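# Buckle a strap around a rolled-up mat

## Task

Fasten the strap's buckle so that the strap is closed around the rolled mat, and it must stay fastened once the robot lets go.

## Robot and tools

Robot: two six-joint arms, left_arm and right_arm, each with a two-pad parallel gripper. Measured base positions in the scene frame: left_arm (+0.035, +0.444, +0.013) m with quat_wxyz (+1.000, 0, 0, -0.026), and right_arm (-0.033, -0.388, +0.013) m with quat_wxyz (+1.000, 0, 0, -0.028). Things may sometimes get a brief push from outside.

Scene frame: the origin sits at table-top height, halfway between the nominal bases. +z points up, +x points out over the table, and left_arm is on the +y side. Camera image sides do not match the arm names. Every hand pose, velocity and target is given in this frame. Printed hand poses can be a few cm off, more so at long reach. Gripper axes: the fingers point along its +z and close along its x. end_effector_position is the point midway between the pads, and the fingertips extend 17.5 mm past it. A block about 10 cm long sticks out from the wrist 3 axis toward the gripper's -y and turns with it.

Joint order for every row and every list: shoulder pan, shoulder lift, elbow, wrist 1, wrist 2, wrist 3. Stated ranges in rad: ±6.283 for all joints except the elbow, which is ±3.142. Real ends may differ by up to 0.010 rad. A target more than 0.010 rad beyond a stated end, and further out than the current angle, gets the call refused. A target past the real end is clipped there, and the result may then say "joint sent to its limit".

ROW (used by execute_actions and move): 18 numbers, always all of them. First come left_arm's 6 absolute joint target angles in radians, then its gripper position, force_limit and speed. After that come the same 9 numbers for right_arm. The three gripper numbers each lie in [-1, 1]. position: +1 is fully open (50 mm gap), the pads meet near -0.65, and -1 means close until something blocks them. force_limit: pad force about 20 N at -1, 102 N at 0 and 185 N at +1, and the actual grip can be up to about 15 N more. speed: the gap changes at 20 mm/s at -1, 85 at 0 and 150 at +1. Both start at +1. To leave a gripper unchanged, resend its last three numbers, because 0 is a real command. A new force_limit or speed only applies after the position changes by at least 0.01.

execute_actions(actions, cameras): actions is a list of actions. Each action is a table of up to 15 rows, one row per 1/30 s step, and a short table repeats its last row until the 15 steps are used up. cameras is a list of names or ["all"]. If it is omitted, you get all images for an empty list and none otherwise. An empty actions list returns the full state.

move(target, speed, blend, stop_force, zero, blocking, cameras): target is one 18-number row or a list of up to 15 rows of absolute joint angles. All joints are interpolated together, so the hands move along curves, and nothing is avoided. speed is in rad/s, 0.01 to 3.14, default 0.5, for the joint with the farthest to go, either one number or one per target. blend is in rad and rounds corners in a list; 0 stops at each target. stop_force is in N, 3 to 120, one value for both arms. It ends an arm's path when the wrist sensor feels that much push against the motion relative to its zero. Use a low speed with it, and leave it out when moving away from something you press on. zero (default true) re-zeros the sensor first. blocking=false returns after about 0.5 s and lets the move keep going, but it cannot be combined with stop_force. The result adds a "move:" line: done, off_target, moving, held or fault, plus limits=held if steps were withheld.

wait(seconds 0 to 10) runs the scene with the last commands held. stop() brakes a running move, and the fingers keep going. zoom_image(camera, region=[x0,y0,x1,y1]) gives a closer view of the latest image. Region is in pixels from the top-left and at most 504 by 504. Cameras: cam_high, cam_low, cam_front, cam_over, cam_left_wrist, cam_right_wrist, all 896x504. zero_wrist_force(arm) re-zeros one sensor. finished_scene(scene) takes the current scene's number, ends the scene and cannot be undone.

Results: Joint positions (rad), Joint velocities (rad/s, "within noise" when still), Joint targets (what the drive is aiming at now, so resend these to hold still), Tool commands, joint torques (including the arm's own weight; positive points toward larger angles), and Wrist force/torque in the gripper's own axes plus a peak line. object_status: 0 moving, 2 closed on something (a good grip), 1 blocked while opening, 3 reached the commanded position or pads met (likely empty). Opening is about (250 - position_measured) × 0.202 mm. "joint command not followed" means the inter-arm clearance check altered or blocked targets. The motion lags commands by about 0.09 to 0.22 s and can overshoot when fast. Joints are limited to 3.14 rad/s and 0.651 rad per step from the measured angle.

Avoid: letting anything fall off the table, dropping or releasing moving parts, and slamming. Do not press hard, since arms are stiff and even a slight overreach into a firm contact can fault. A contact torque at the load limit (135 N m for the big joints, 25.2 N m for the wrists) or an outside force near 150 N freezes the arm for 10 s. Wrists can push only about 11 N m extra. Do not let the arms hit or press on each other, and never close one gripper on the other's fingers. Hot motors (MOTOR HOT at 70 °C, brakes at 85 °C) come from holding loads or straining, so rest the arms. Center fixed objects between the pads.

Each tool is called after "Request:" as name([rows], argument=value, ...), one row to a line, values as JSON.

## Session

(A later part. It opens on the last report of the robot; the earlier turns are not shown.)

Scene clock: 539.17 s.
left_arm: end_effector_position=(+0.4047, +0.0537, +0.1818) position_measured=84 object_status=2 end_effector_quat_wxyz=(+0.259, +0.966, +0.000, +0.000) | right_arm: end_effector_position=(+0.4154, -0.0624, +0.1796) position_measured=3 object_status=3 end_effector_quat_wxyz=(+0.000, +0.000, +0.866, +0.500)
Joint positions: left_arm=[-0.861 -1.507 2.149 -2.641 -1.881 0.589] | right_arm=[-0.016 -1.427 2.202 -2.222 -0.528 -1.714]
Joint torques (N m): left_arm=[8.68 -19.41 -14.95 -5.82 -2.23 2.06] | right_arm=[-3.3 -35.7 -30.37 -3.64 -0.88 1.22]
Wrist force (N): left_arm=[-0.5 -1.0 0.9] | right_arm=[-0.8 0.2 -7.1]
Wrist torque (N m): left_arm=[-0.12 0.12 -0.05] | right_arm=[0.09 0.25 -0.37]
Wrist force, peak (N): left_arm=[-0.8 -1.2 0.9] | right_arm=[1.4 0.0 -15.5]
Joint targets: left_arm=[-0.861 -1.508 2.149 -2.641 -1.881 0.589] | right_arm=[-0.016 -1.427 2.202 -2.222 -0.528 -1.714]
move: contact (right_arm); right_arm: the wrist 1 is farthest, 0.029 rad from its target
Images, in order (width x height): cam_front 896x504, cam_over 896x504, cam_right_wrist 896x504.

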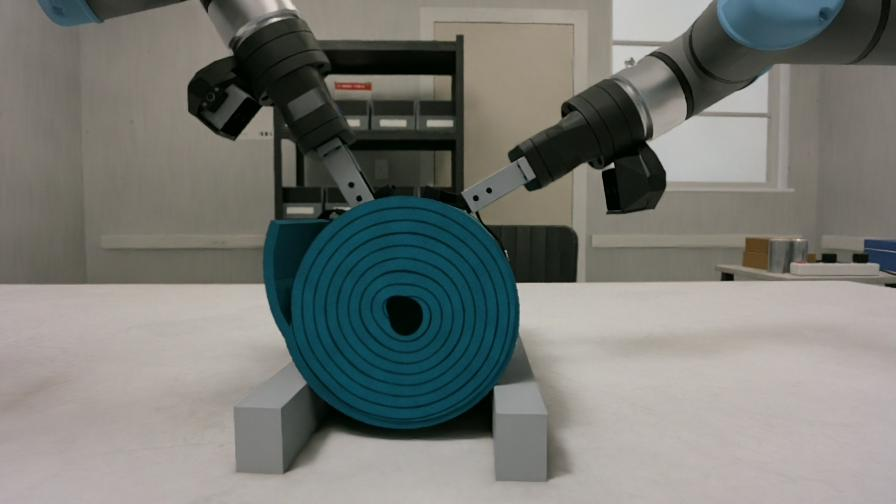

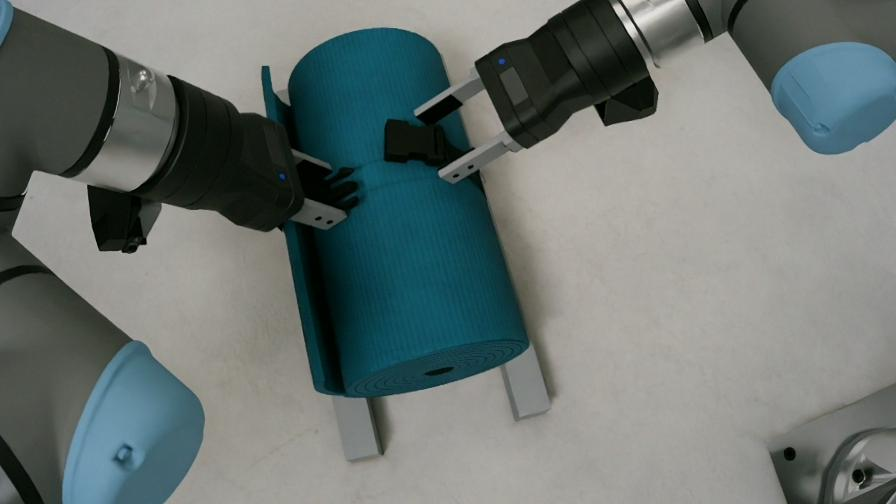

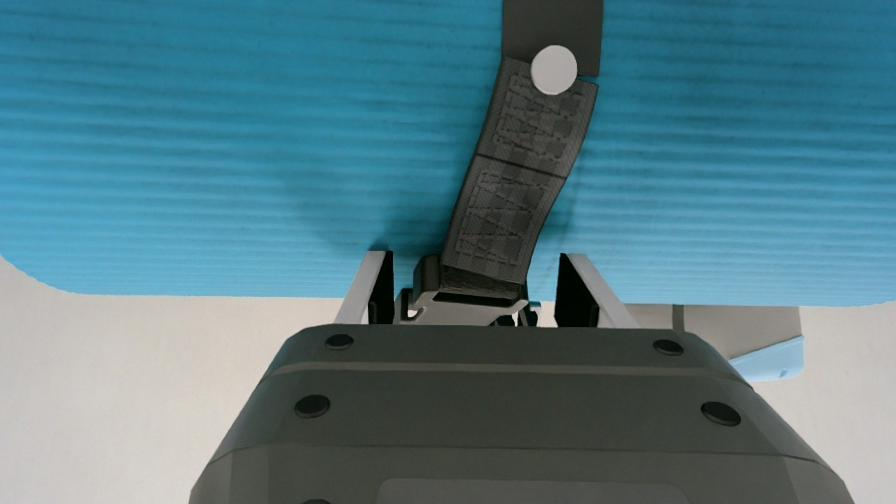

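Request:
move(target=[-0.8614,-1.5075,2.1487,-2.6407,-1.8814,0.5892,-1,-0.6,-1,-0.016,-1.427,2.202,-2.222,-0.528,-1.714,-1,-0.6,-1], cameras=["cam_right_wrist","cam_front","cam_over"])

Request:
zoom_image(camera="cam_right_wrist", region=[300, 140, 650, 400])

Request:
zoom_image(camera="cam_front", region=[300, 130, 600, 290])

Request:
zoom_image(camera="cam_over", region=[270, 50, 570, 250])

Scene clock: 545.70 s.
left_arm: end_effector_position=(+0.4047, +0.0537, +0.1818) position_measured=84 object_status=2 end_effector_quat_wxyz=(+0.259, +0.966, +0.000, +0.000) | right_arm: end_effector_position=(+0.4154, -0.0623, +0.1795) position_measured=84 object_status=2 end_effector_quat_wxyz=(+0.000, +0.000, +0.866, +0.500)
Joint positions: left_arm=[-0.861 -1.508 2.149 -2.641 -1.881 0.589] | right_arm=[-0.016 -1.427 2.202 -2.222 -0.528 -1.714]
Joint torques (N m): left_arm=[9.25 -19.41 -14.88 -5.79 -2.28 2.05] | right_arm=[7.13 -17.46 -17.72 -1.11 -0.77 0.05]
Wrist force (N): left_arm=[-0.4 -1.1 0.7] | right_arm=[-2.4 0.8 -1.1]
Wrist torque (N m): left_arm=[-0.14 0.10 -0.05] | right_arm=[0.03 0.39 -0.39]
Wrist force, peak (N): left_arm=[-0.7 -1.2 1.0] | right_arm=[-1.0 0.6 -7.3]
Joint targets: left_arm=[-0.861 -1.508 2.149 -2.641 -1.881 0.589] | right_arm=[-0.016 -1.427 2.202 -2.222 -0.528 -1.714]
move: done
Images, in order (width x height): cam_front 896x504, cam_over 896x504, cam_right_wrist 896x504.

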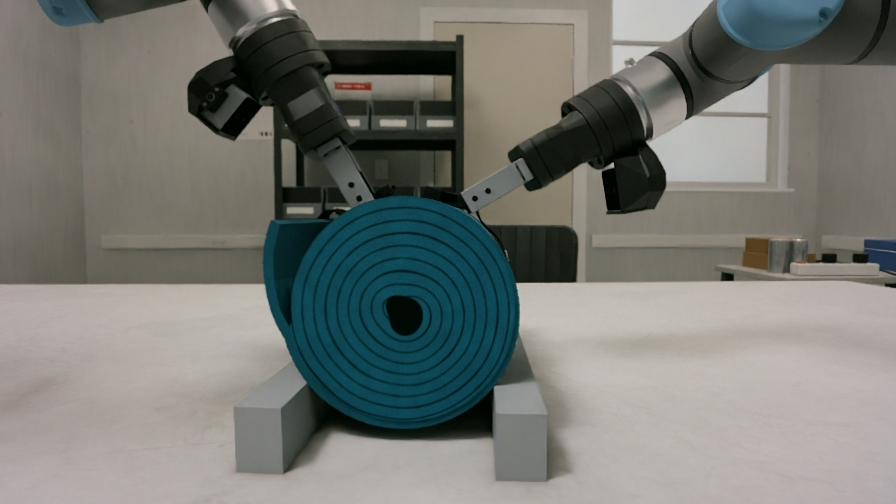

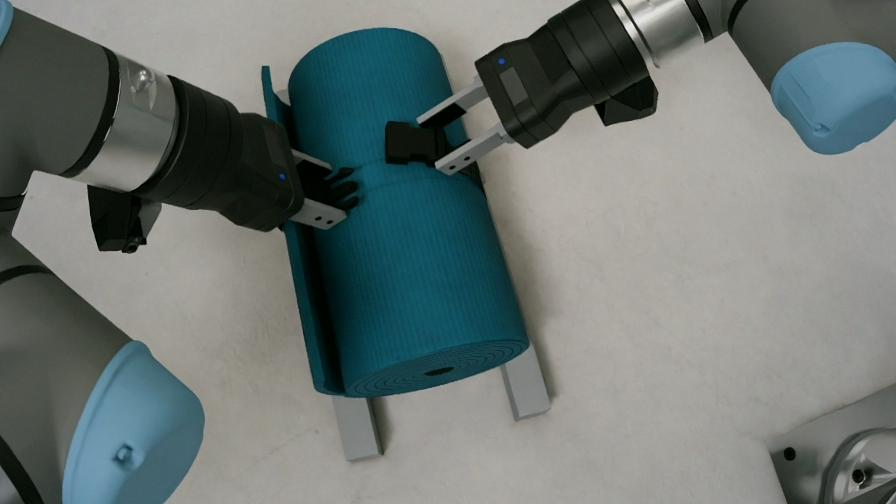

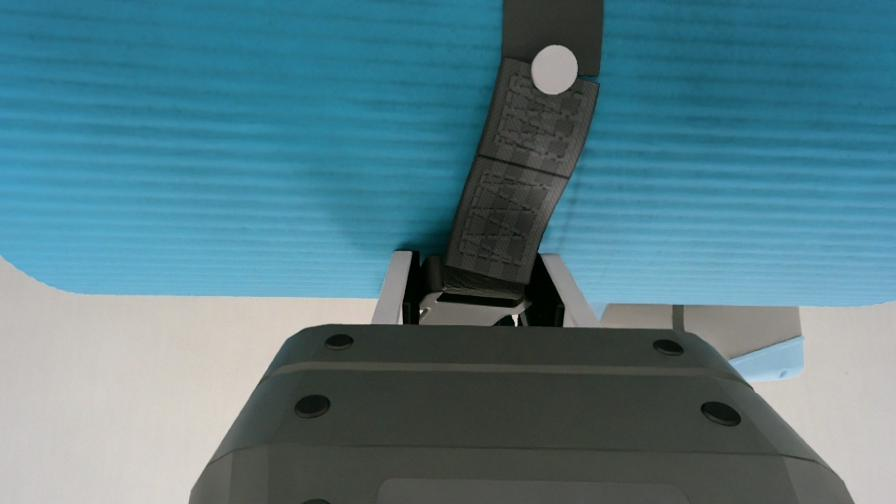

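Scaled by 1.440.

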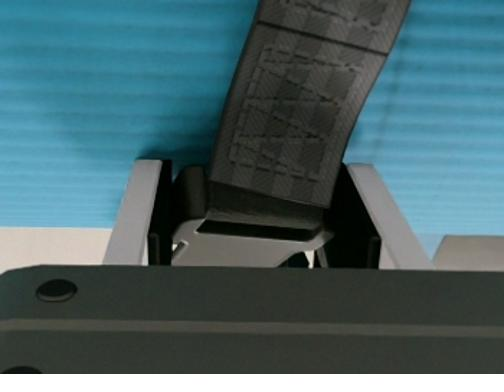

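Scaled by 1.680.

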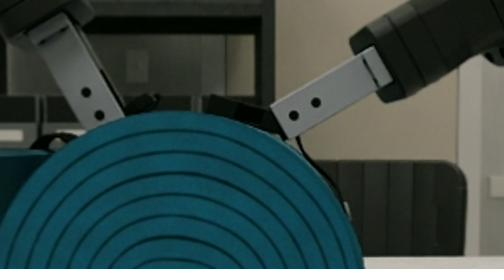

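Scaled by 1.680.

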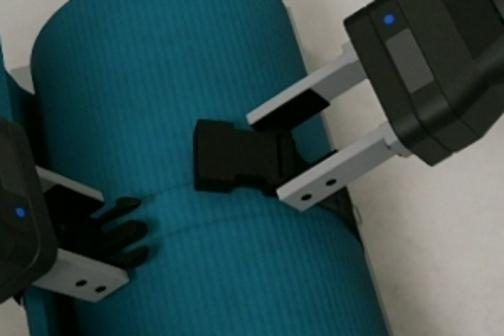

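Request:
move(target=[-0.8614,-1.5075,2.1487,-2.6407,-1.8814,0.5892,-1,-0.6,-1,0.1322,-1.5330,2.0605,-2.1577,-0.9094,-1.4742,-1,-0.6,-1], speed=0.12, stop_force=40, cameras=["cam_right_wrist","cam_front"])

Request:
zoom_image(camera="cam_front", region=[300, 100, 600, 290])

Scene clock: 584.70 s.
left_arm: end_effector_position=(+0.4047, +0.0537, +0.1818) position_measured=84 object_status=2 end_effector_quat_wxyz=(+0.259, +0.966, +0.000, +0.000) | right_arm: end_effector_position=(+0.4098, -0.0609, +0.2043) position_measured=84 object_status=2 end_effector_quat_wxyz=(+0.000, +0.000, +0.945, +0.326)
Joint positions: left_arm=[-0.861 -1.508 2.149 -2.641 -1.881 0.589] | right_arm=[0.132 -1.533 2.06 -2.158 -0.909 -1.474]
Joint torques (N m): left_arm=[8.23 -18.99 -14.38 -5.82 -2.18 1.83] | right_arm=[-7.02 -17.51 -18.53 -4.69 4.37 -1.22]
Wrist force (N): left_arm=[-0.4 -1.2 0.7] | right_arm=[-0.8 -1.3 1.0]
Wrist torque (N m): left_arm=[-0.15 0.11 -0.05] | right_arm=[0.01 0.18 -0.25]
Wrist force, peak (N): left_arm=[-0.7 -1.3 1.0] | right_arm=[-0.2 -6.9 3.3]
Joint targets: left_arm=[-0.861 -1.508 2.149 -2.641 -1.881 0.589] | right_arm=[0.132 -1.533 2.061 -2.158 -0.909 -1.474]
move: done
Images, in order (width x height): cam_front 896x504, cam_right_wrist 896x504.

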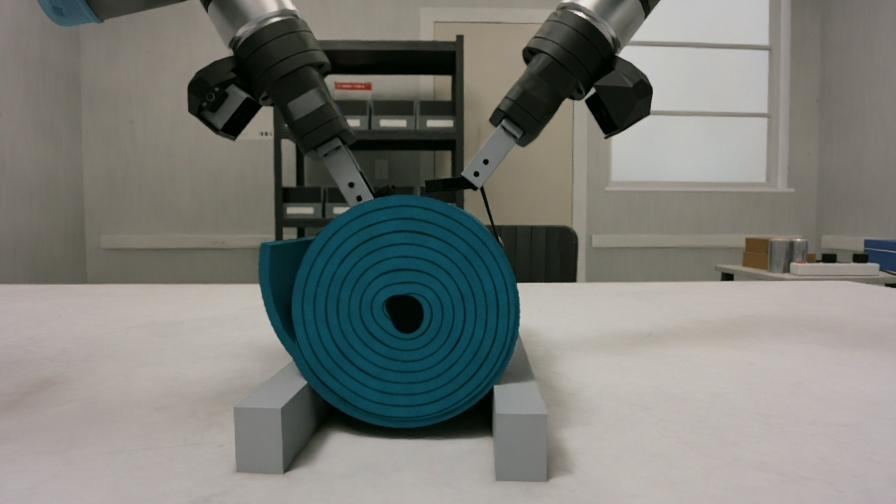

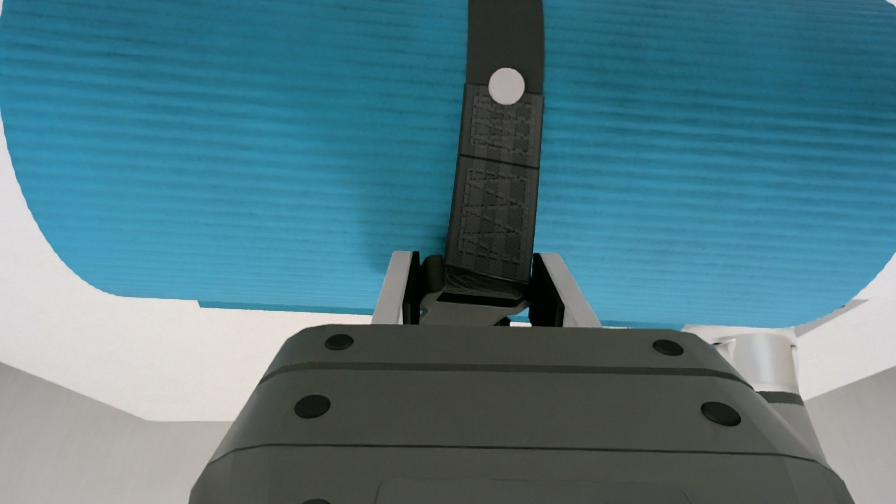

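Scaled by 1.680.

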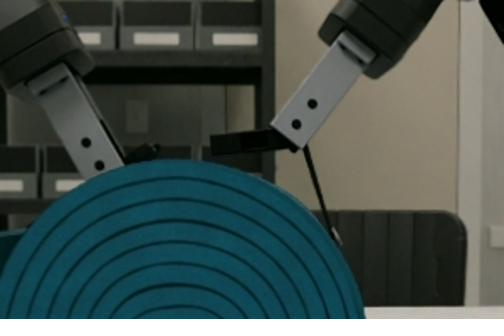

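Request:
move(target=[-1.0052,-1.4175,1.8076,-2.0369,-1.6136,0.5120,-1,-0.6,-1,0.1322,-1.5330,2.0605,-2.1577,-0.9094,-1.4742,-1,-0.6,-1], speed=0.12, stop_force=40, cameras=["all"])

Request:
zoom_image(camera="cam_front", region=[300, 100, 600, 290])

Request:
zoom_image(camera="cam_over", region=[270, 50, 570, 250])

Request:
zoom_image(camera="cam_high", region=[390, 130, 530, 250])

Request:
zoom_image(camera="cam_low", region=[460, 130, 620, 240])

Scene clock: 604.63 s.
left_arm: end_effector_position=(+0.4103, +0.0275, +0.1955) position_measured=84 object_status=2 end_effector_quat_wxyz=(+0.044, +0.999, +0.000, +0.000) | right_arm: end_effector_position=(+0.4098, -0.0609, +0.2043) position_measured=84 object_status=2 end_effector_quat_wxyz=(+0.000, +0.000, +0.945, +0.326)
Joint positions: left_arm=[-1.005 -1.417 1.808 -2.037 -1.614 0.512] | right_arm=[0.132 -1.533 2.061 -2.158 -0.909 -1.474]
Joint torques (N m): left_arm=[9.43 -42.21 -18.05 -6 -1.91 2.09] | right_arm=[-6.61 -18.29 -18.58 -4.31 4.14 -0.85]
Wrist force (N): left_arm=[0.4 -1.5 1.8] | right_arm=[-0.5 -1.3 1.1]
Wrist torque (N m): left_arm=[-0.02 0.01 0.06] | right_arm=[-0.02 0.11 -0.25]
Wrist force, peak (N): left_arm=[-8.1 -19.4 -31.3] | right_arm=[-0.8 -1.6 1.2]
Joint targets: left_arm=[-1.005 -1.417 1.808 -2.037 -1.614 0.512] | right_arm=[0.132 -1.533 2.061 -2.158 -0.909 -1.474]
move: done

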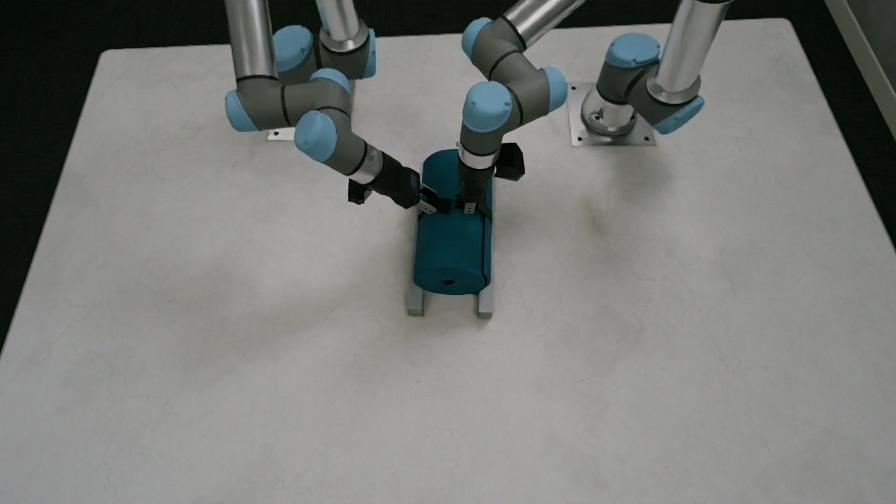

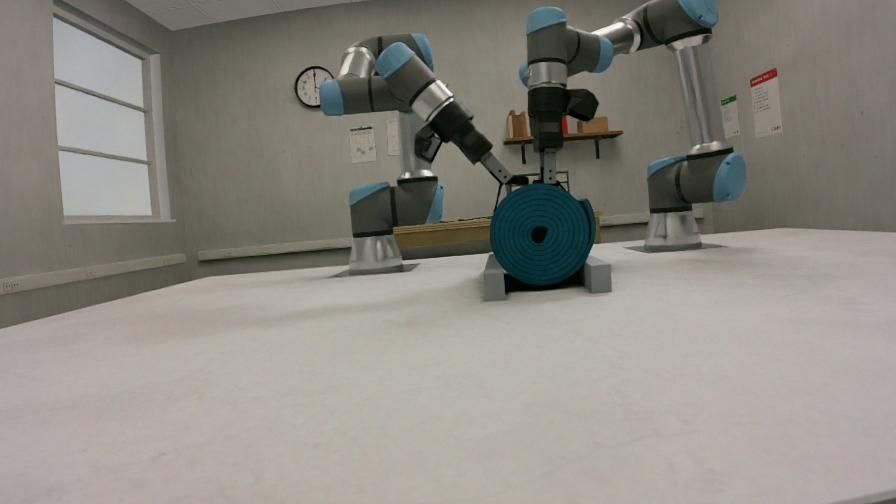

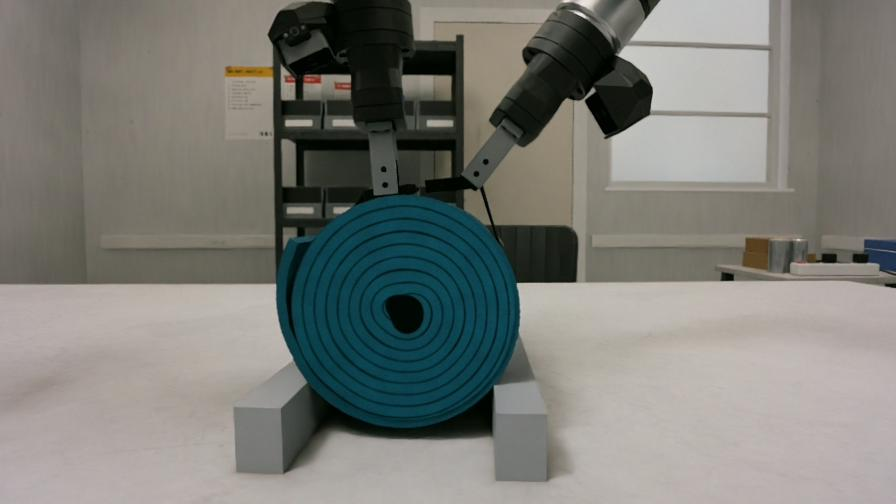

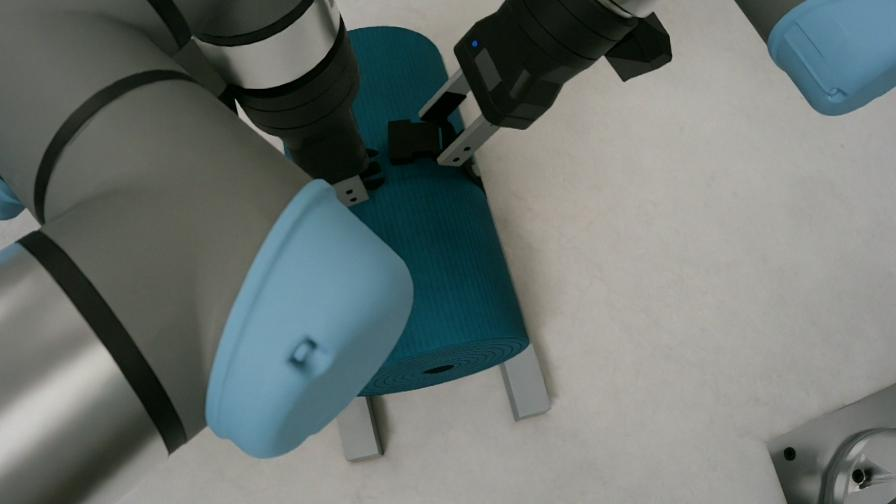

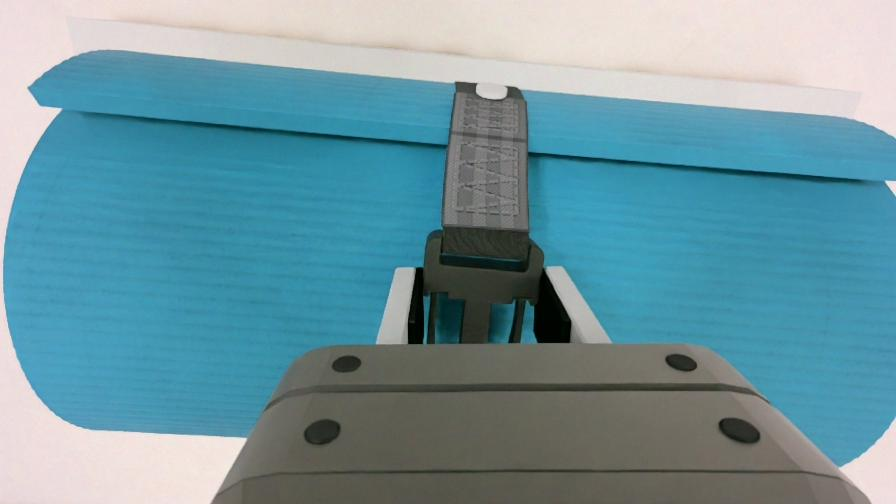

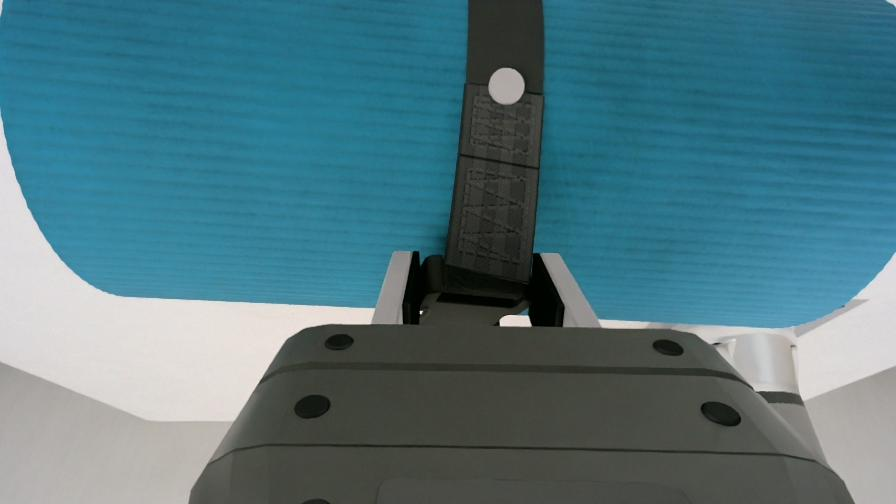

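Scaled by 1.680.

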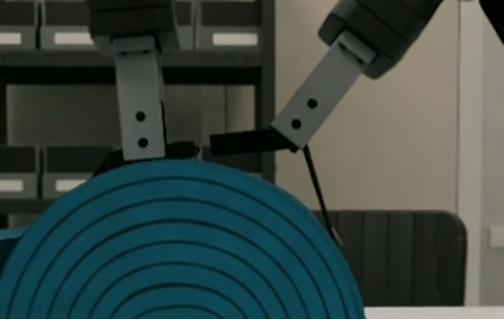

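Scaled by 1.680.

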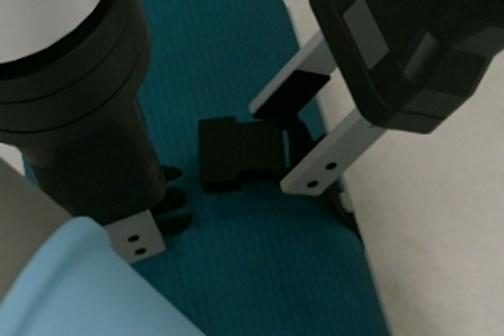

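Scaled by 3.600.

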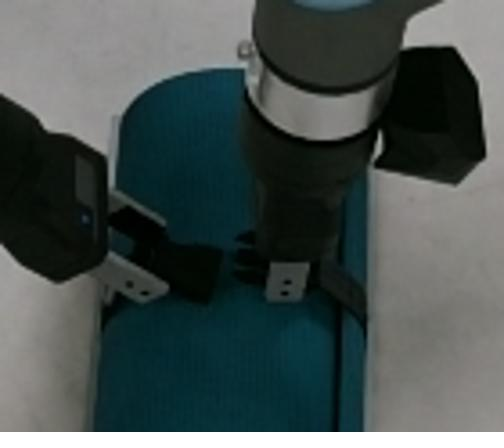

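Scaled by 3.150.

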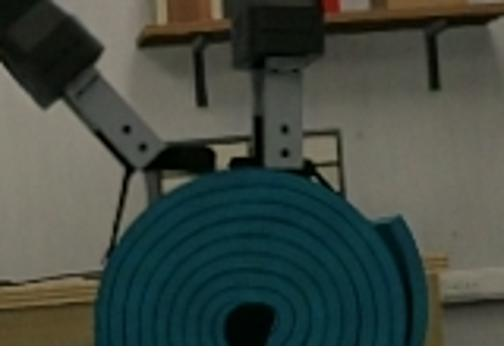

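Request:
zoom_image(camera="cam_over", region=[340, 90, 490, 190])

Request:
zoom_image(camera="cam_high", region=[415, 180, 495, 230])

Request:
zoom_image(camera="cam_front", region=[350, 150, 500, 220])

Request:
zoom_image(camera="cam_low", region=[490, 160, 580, 200])

Scaled by 3.360.

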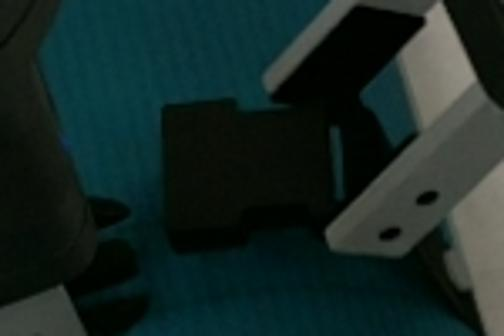

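Scaled by 6.300.

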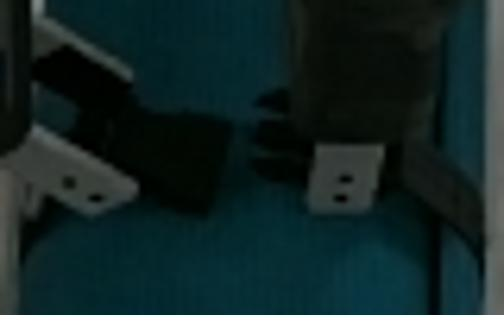

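Scaled by 3.360.

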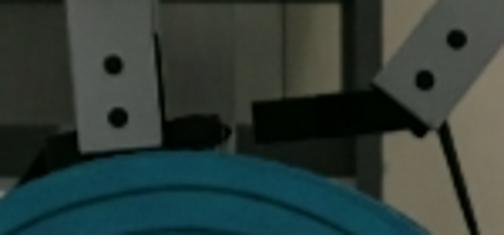

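Scaled by 5.600.

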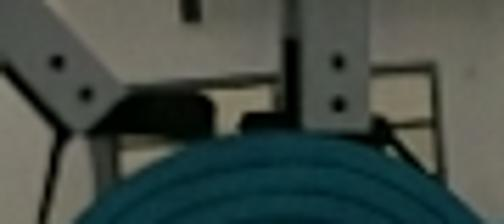

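Request:
move(target=[-0.9982,-1.4139,1.7931,-2.0257,-1.6141,0.5190,-1,-0.6,-1,0.1345,-1.5622,2.0914,-2.1612,-0.9096,-1.4712,-1,-0.6,-1], speed=0.08, cameras=["all"])

Request:
zoom_image(camera="cam_over", region=[340, 90, 490, 190])

Request:
zoom_image(camera="cam_high", region=[415, 180, 495, 230])

Request:
zoom_image(camera="cam_front", region=[350, 150, 500, 220])

Request:
zoom_image(camera="cam_low", region=[490, 160, 580, 200])

Scene clock: 643.37 s.
left_arm: end_effector_position=(+0.4147, +0.0275, +0.1993) position_measured=84 object_status=2 end_effector_quat_wxyz=(+0.044, +0.999, +0.000, +0.000) | right_arm: end_effector_position=(+0.3966, -0.0609, +0.2042) position_measured=84 object_status=2 end_effector_quat_wxyz=(+0.000, +0.000, +0.945, +0.326) end_effector_velocity=(+0.002, +0.000, +0.000) end_effector_angular_velocity=(-0.001, -0.001, +0.000)
Joint positions: left_arm=[-0.998 -1.414 1.793 -2.025 -1.614 0.519] | right_arm=[0.135 -1.563 2.092 -2.161 -0.91 -1.471]
Joint velocities: left_arm=[within noise] | right_arm=[0 0.003 -0.005 0 -0.001 0]
Joint torques (N m): left_arm=[-1.2 -31.2 -20.17 -3.88 -1.79 0.78] | right_arm=[3.13 -16.94 -36.58 -3.78 -0.84 0.93]
Wrist force (N): left_arm=[0.0 -1.9 2.5] | right_arm=[-1.4 -1.7 1.2]
Wrist torque (N m): left_arm=[-0.04 0.00 -0.09] | right_arm=[-0.02 0.13 -0.29]
Wrist force, peak (N): left_arm=[-0.3 -1.9 2.7] | right_arm=[-1.3 -1.8 1.3]
Joint targets: left_arm=[-0.998 -1.414 1.793 -2.026 -1.614 0.519] | right_arm=[0.135 -1.562 2.091 -2.161 -0.910 -1.471]
move: done

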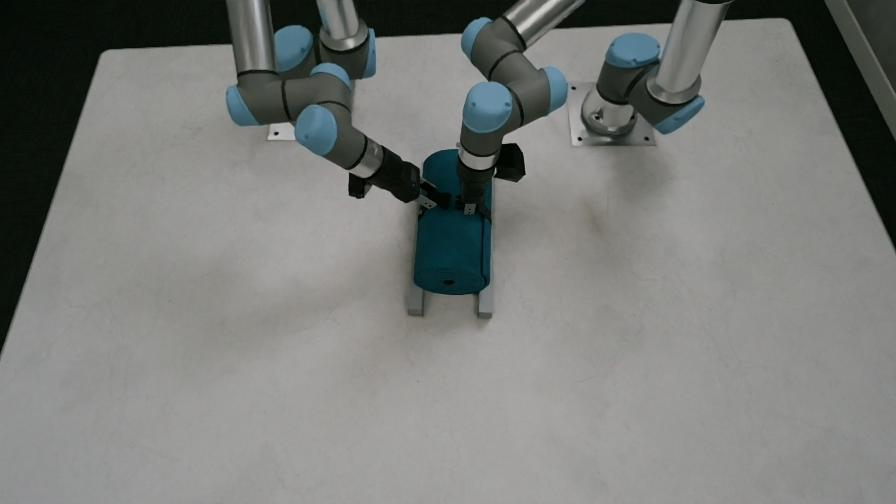

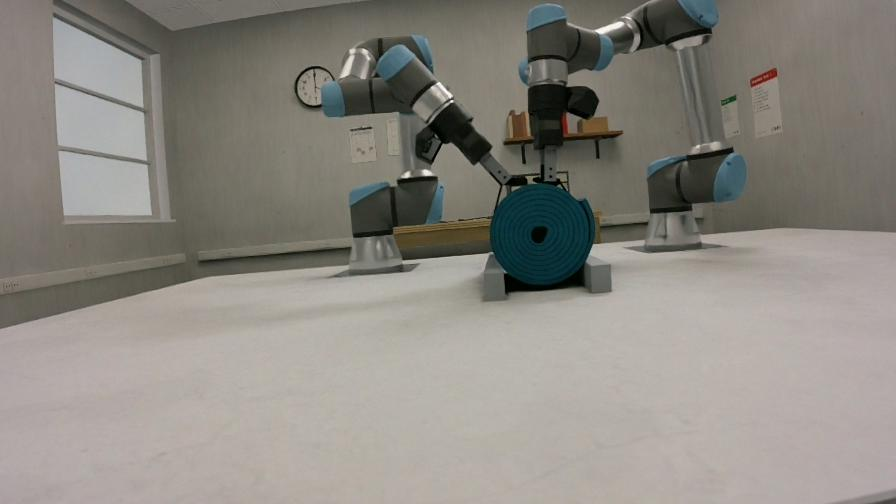

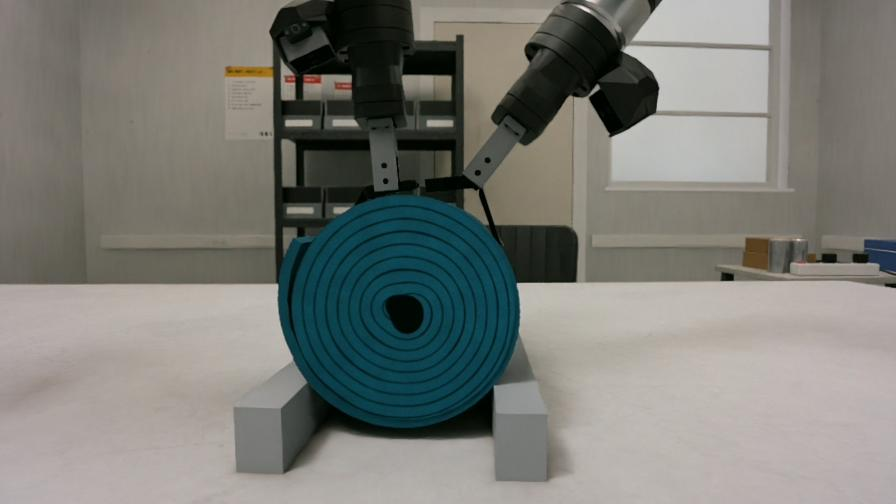

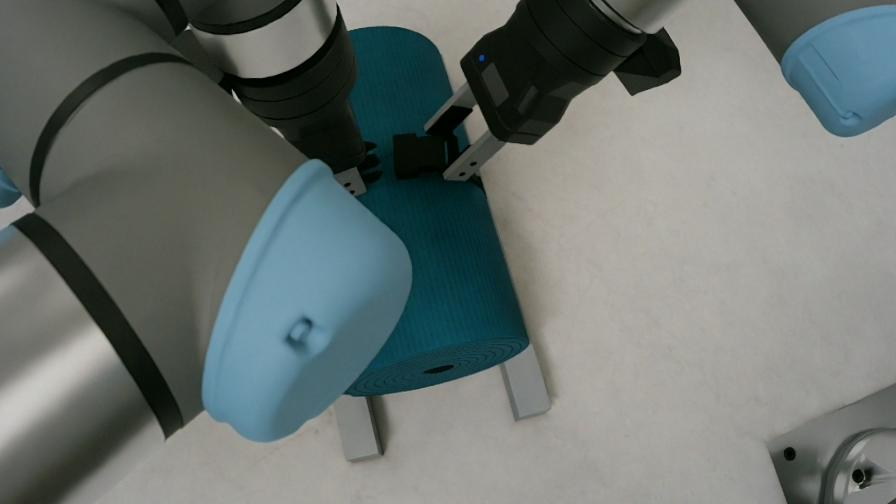

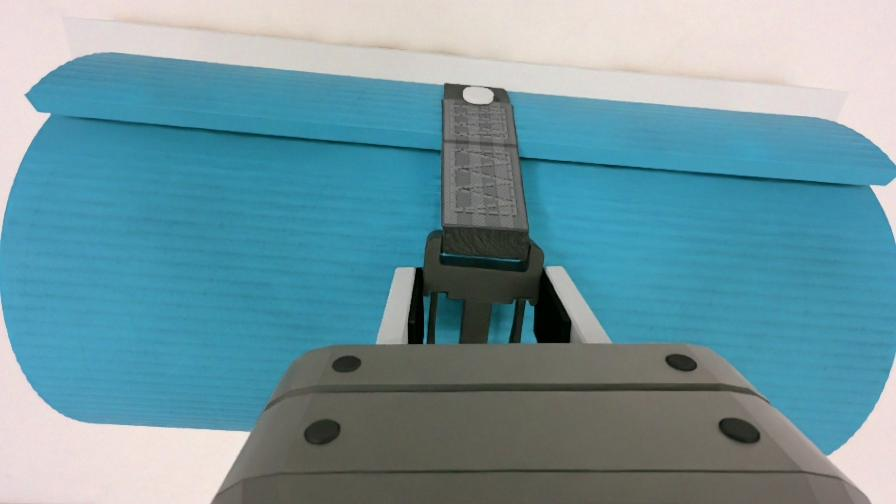

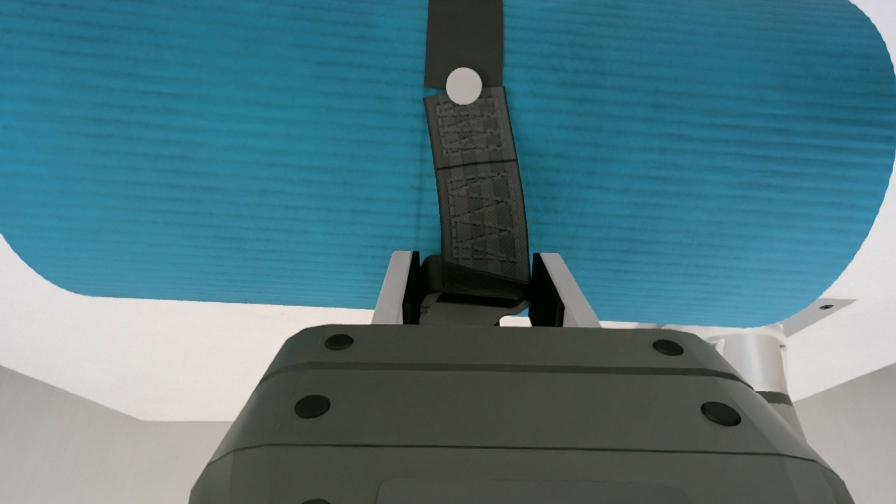

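Scaled by 3.360.

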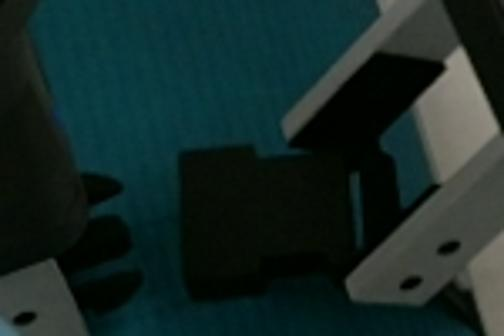

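Scaled by 6.300.

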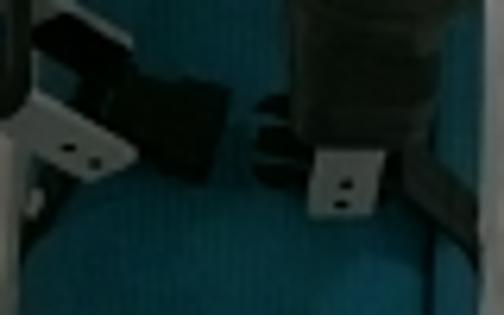

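Scaled by 3.360.

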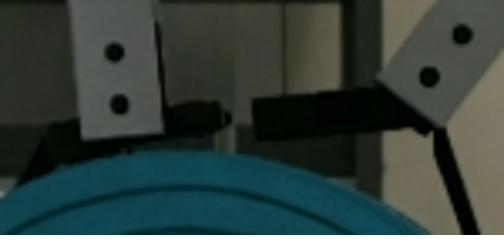

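Scaled by 5.600.

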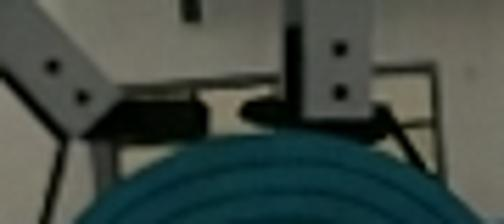

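Request:
zoom_image(camera="cam_over", region=[355, 125, 455, 185])

Request:
zoom_image(camera="cam_right_wrist", region=[380, 230, 580, 335])

Request:
zoom_image(camera="cam_left_wrist", region=[380, 200, 580, 350])

Request:
zoom_image(camera="cam_high", region=[420, 185, 485, 220])

Scaled by 5.040.

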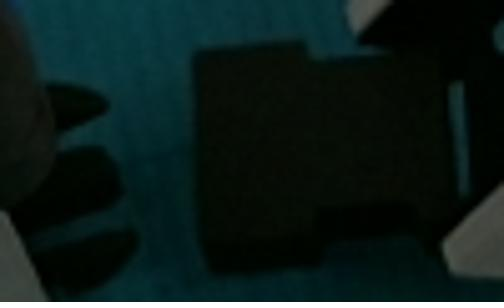

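Scaled by 2.520.

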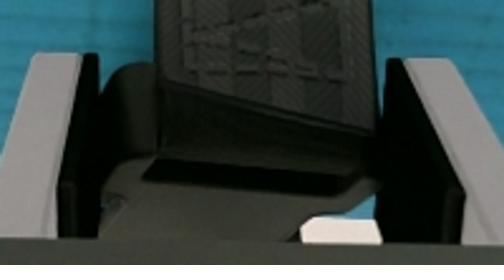

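Scaled by 2.520.

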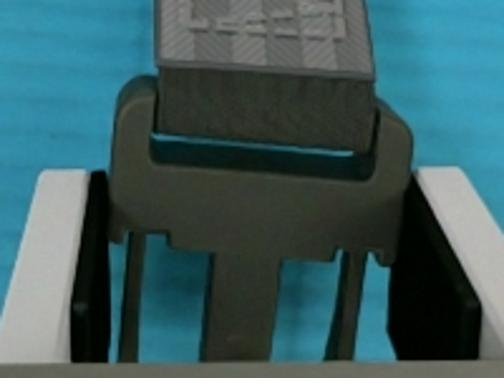

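Scaled by 7.754.

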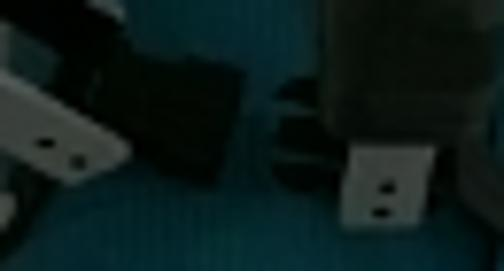

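Request:
move(target=[-0.9982,-1.4139,1.7931,-2.0257,-1.6141,0.5190,-1,-0.6,-1,0.1038,-1.4859,2.0078,-1.9871,-0.8441,-1.7290,-1,-0.6,-1], speed=0.1, cameras=["cam_high","cam_low","cam_front","cam_over","cam_right_wrist"])

Request:
zoom_image(camera="cam_over", region=[355, 125, 455, 185])

Request:
zoom_image(camera="cam_high", region=[420, 185, 485, 220])

Request:
zoom_image(camera="cam_front", region=[370, 155, 480, 205])

Request:
zoom_image(camera="cam_low", region=[500, 160, 570, 195])

Scene clock: 686.53 s.
left_arm: end_effector_position=(+0.4146, +0.0275, +0.1992) position_measured=84 object_status=2 end_effector_quat_wxyz=(+0.044, +0.999, +0.000, +0.000) | right_arm: end_effector_position=(+0.4066, -0.0612, +0.2001) position_measured=84 object_status=2 end_effector_quat_wxyz=(-0.030, -0.077, +0.930, +0.357)
Joint positions: left_arm=[-0.998 -1.414 1.793 -2.026 -1.614 0.519] | right_arm=[0.104 -1.486 2.008 -1.987 -0.844 -1.729]
Joint torques (N m): left_arm=[-8.8 -38.25 -19.09 -6.15 1.28 -2.28] | right_arm=[2.89 -38.7 -18.81 -4.03 0.49 1.6]
Wrist force (N): left_arm=[-0.1 -1.9 2.4] | right_arm=[-1.2 0.0 0.0]
Wrist torque (N m): left_arm=[-0.05 0.00 -0.09] | right_arm=[0.00 0.27 -0.24]
Wrist force, peak (N): left_arm=[0.0 -2.1 2.7] | right_arm=[-1.3 -1.9 1.5]
Joint targets: left_arm=[-0.998 -1.414 1.793 -2.026 -1.614 0.519] | right_arm=[0.104 -1.486 2.008 -1.987 -0.844 -1.729]
move: done
Images, in order (width x height): cam_high 896x504, cam_low 896x504, cam_front 896x504, cam_over 896x504, cam_right_wrist 896x504.

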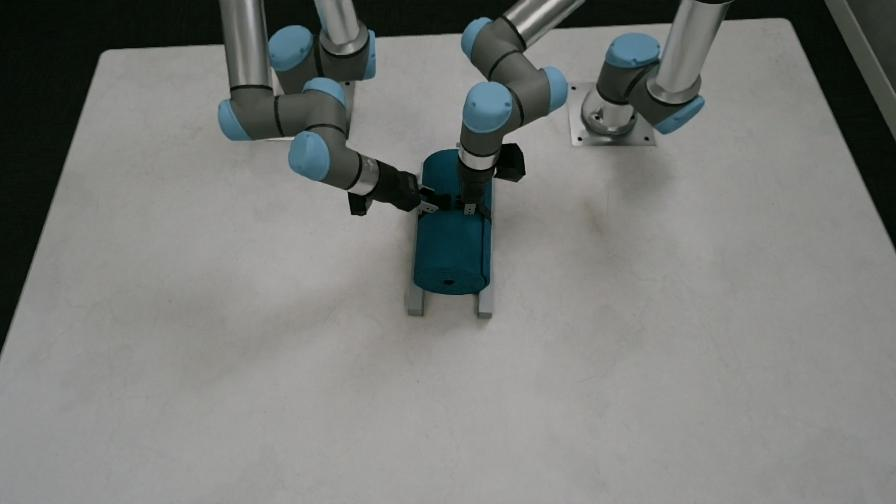

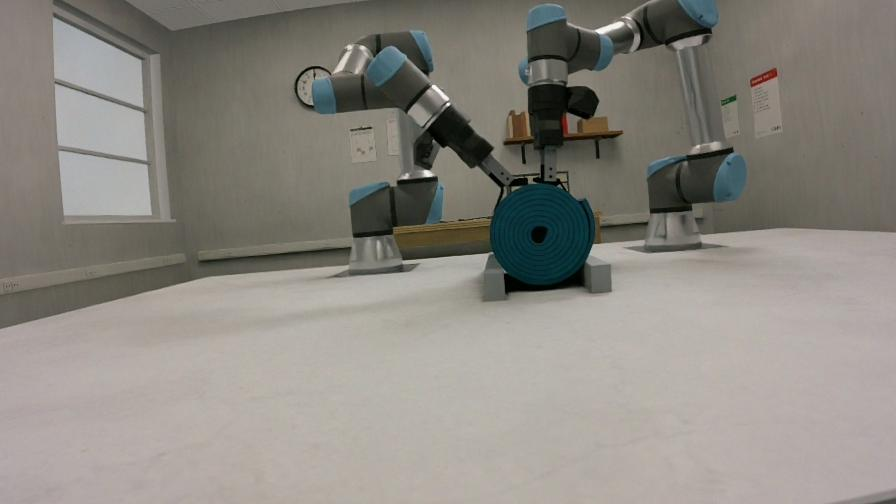

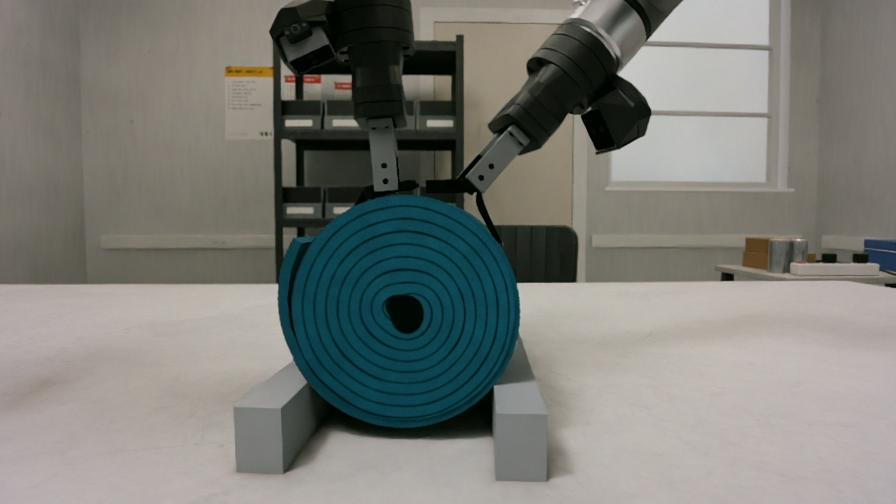

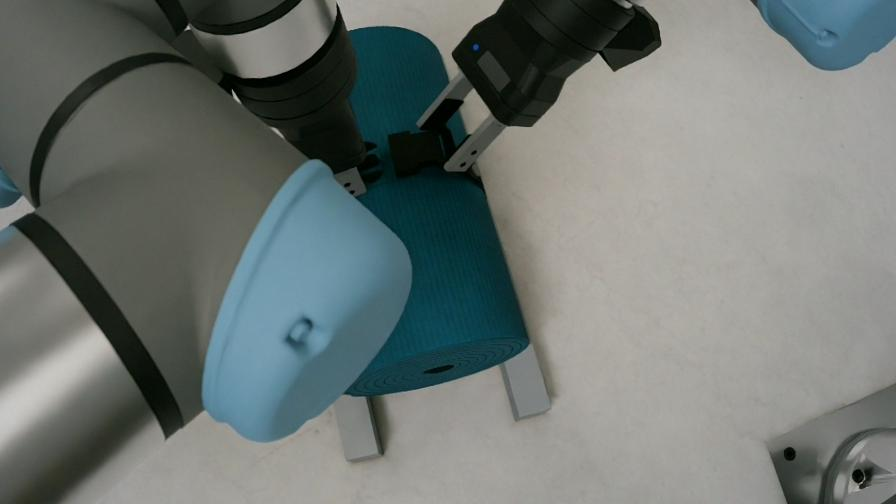

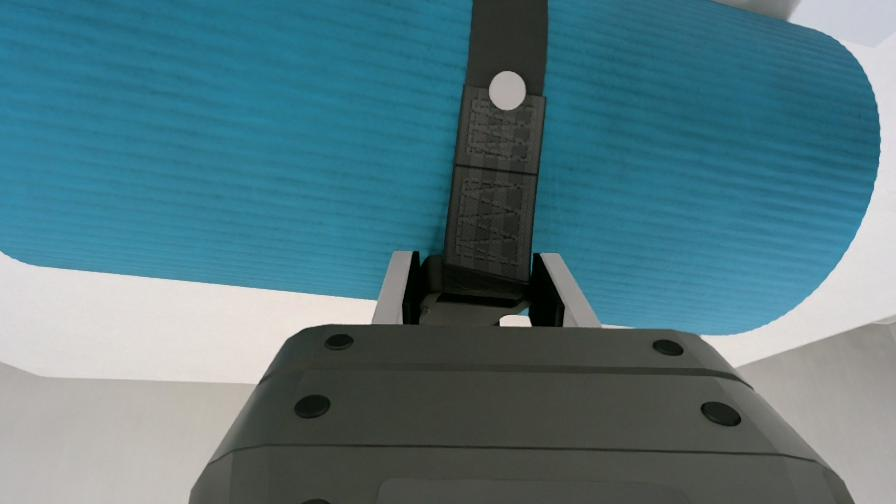

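Scaled by 5.040.

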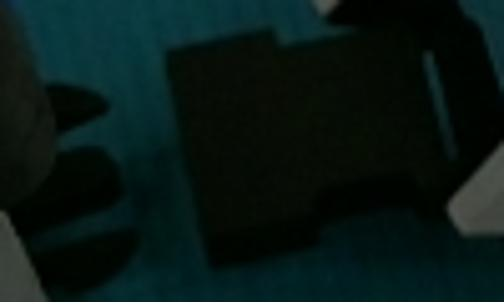

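Scaled by 7.754.

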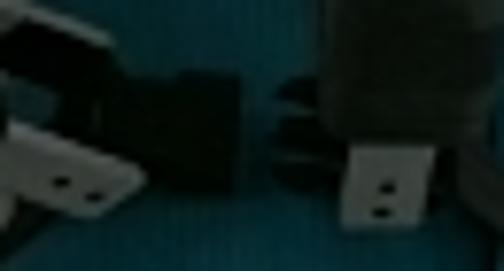

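Scaled by 4.582.

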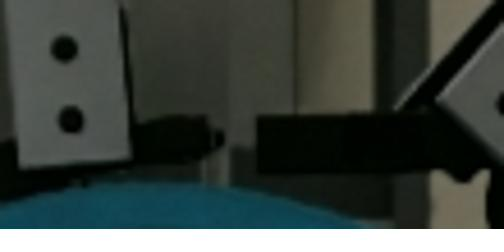

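Scaled by 7.200.

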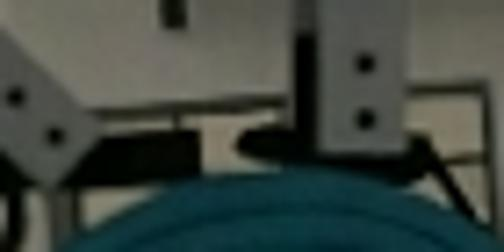

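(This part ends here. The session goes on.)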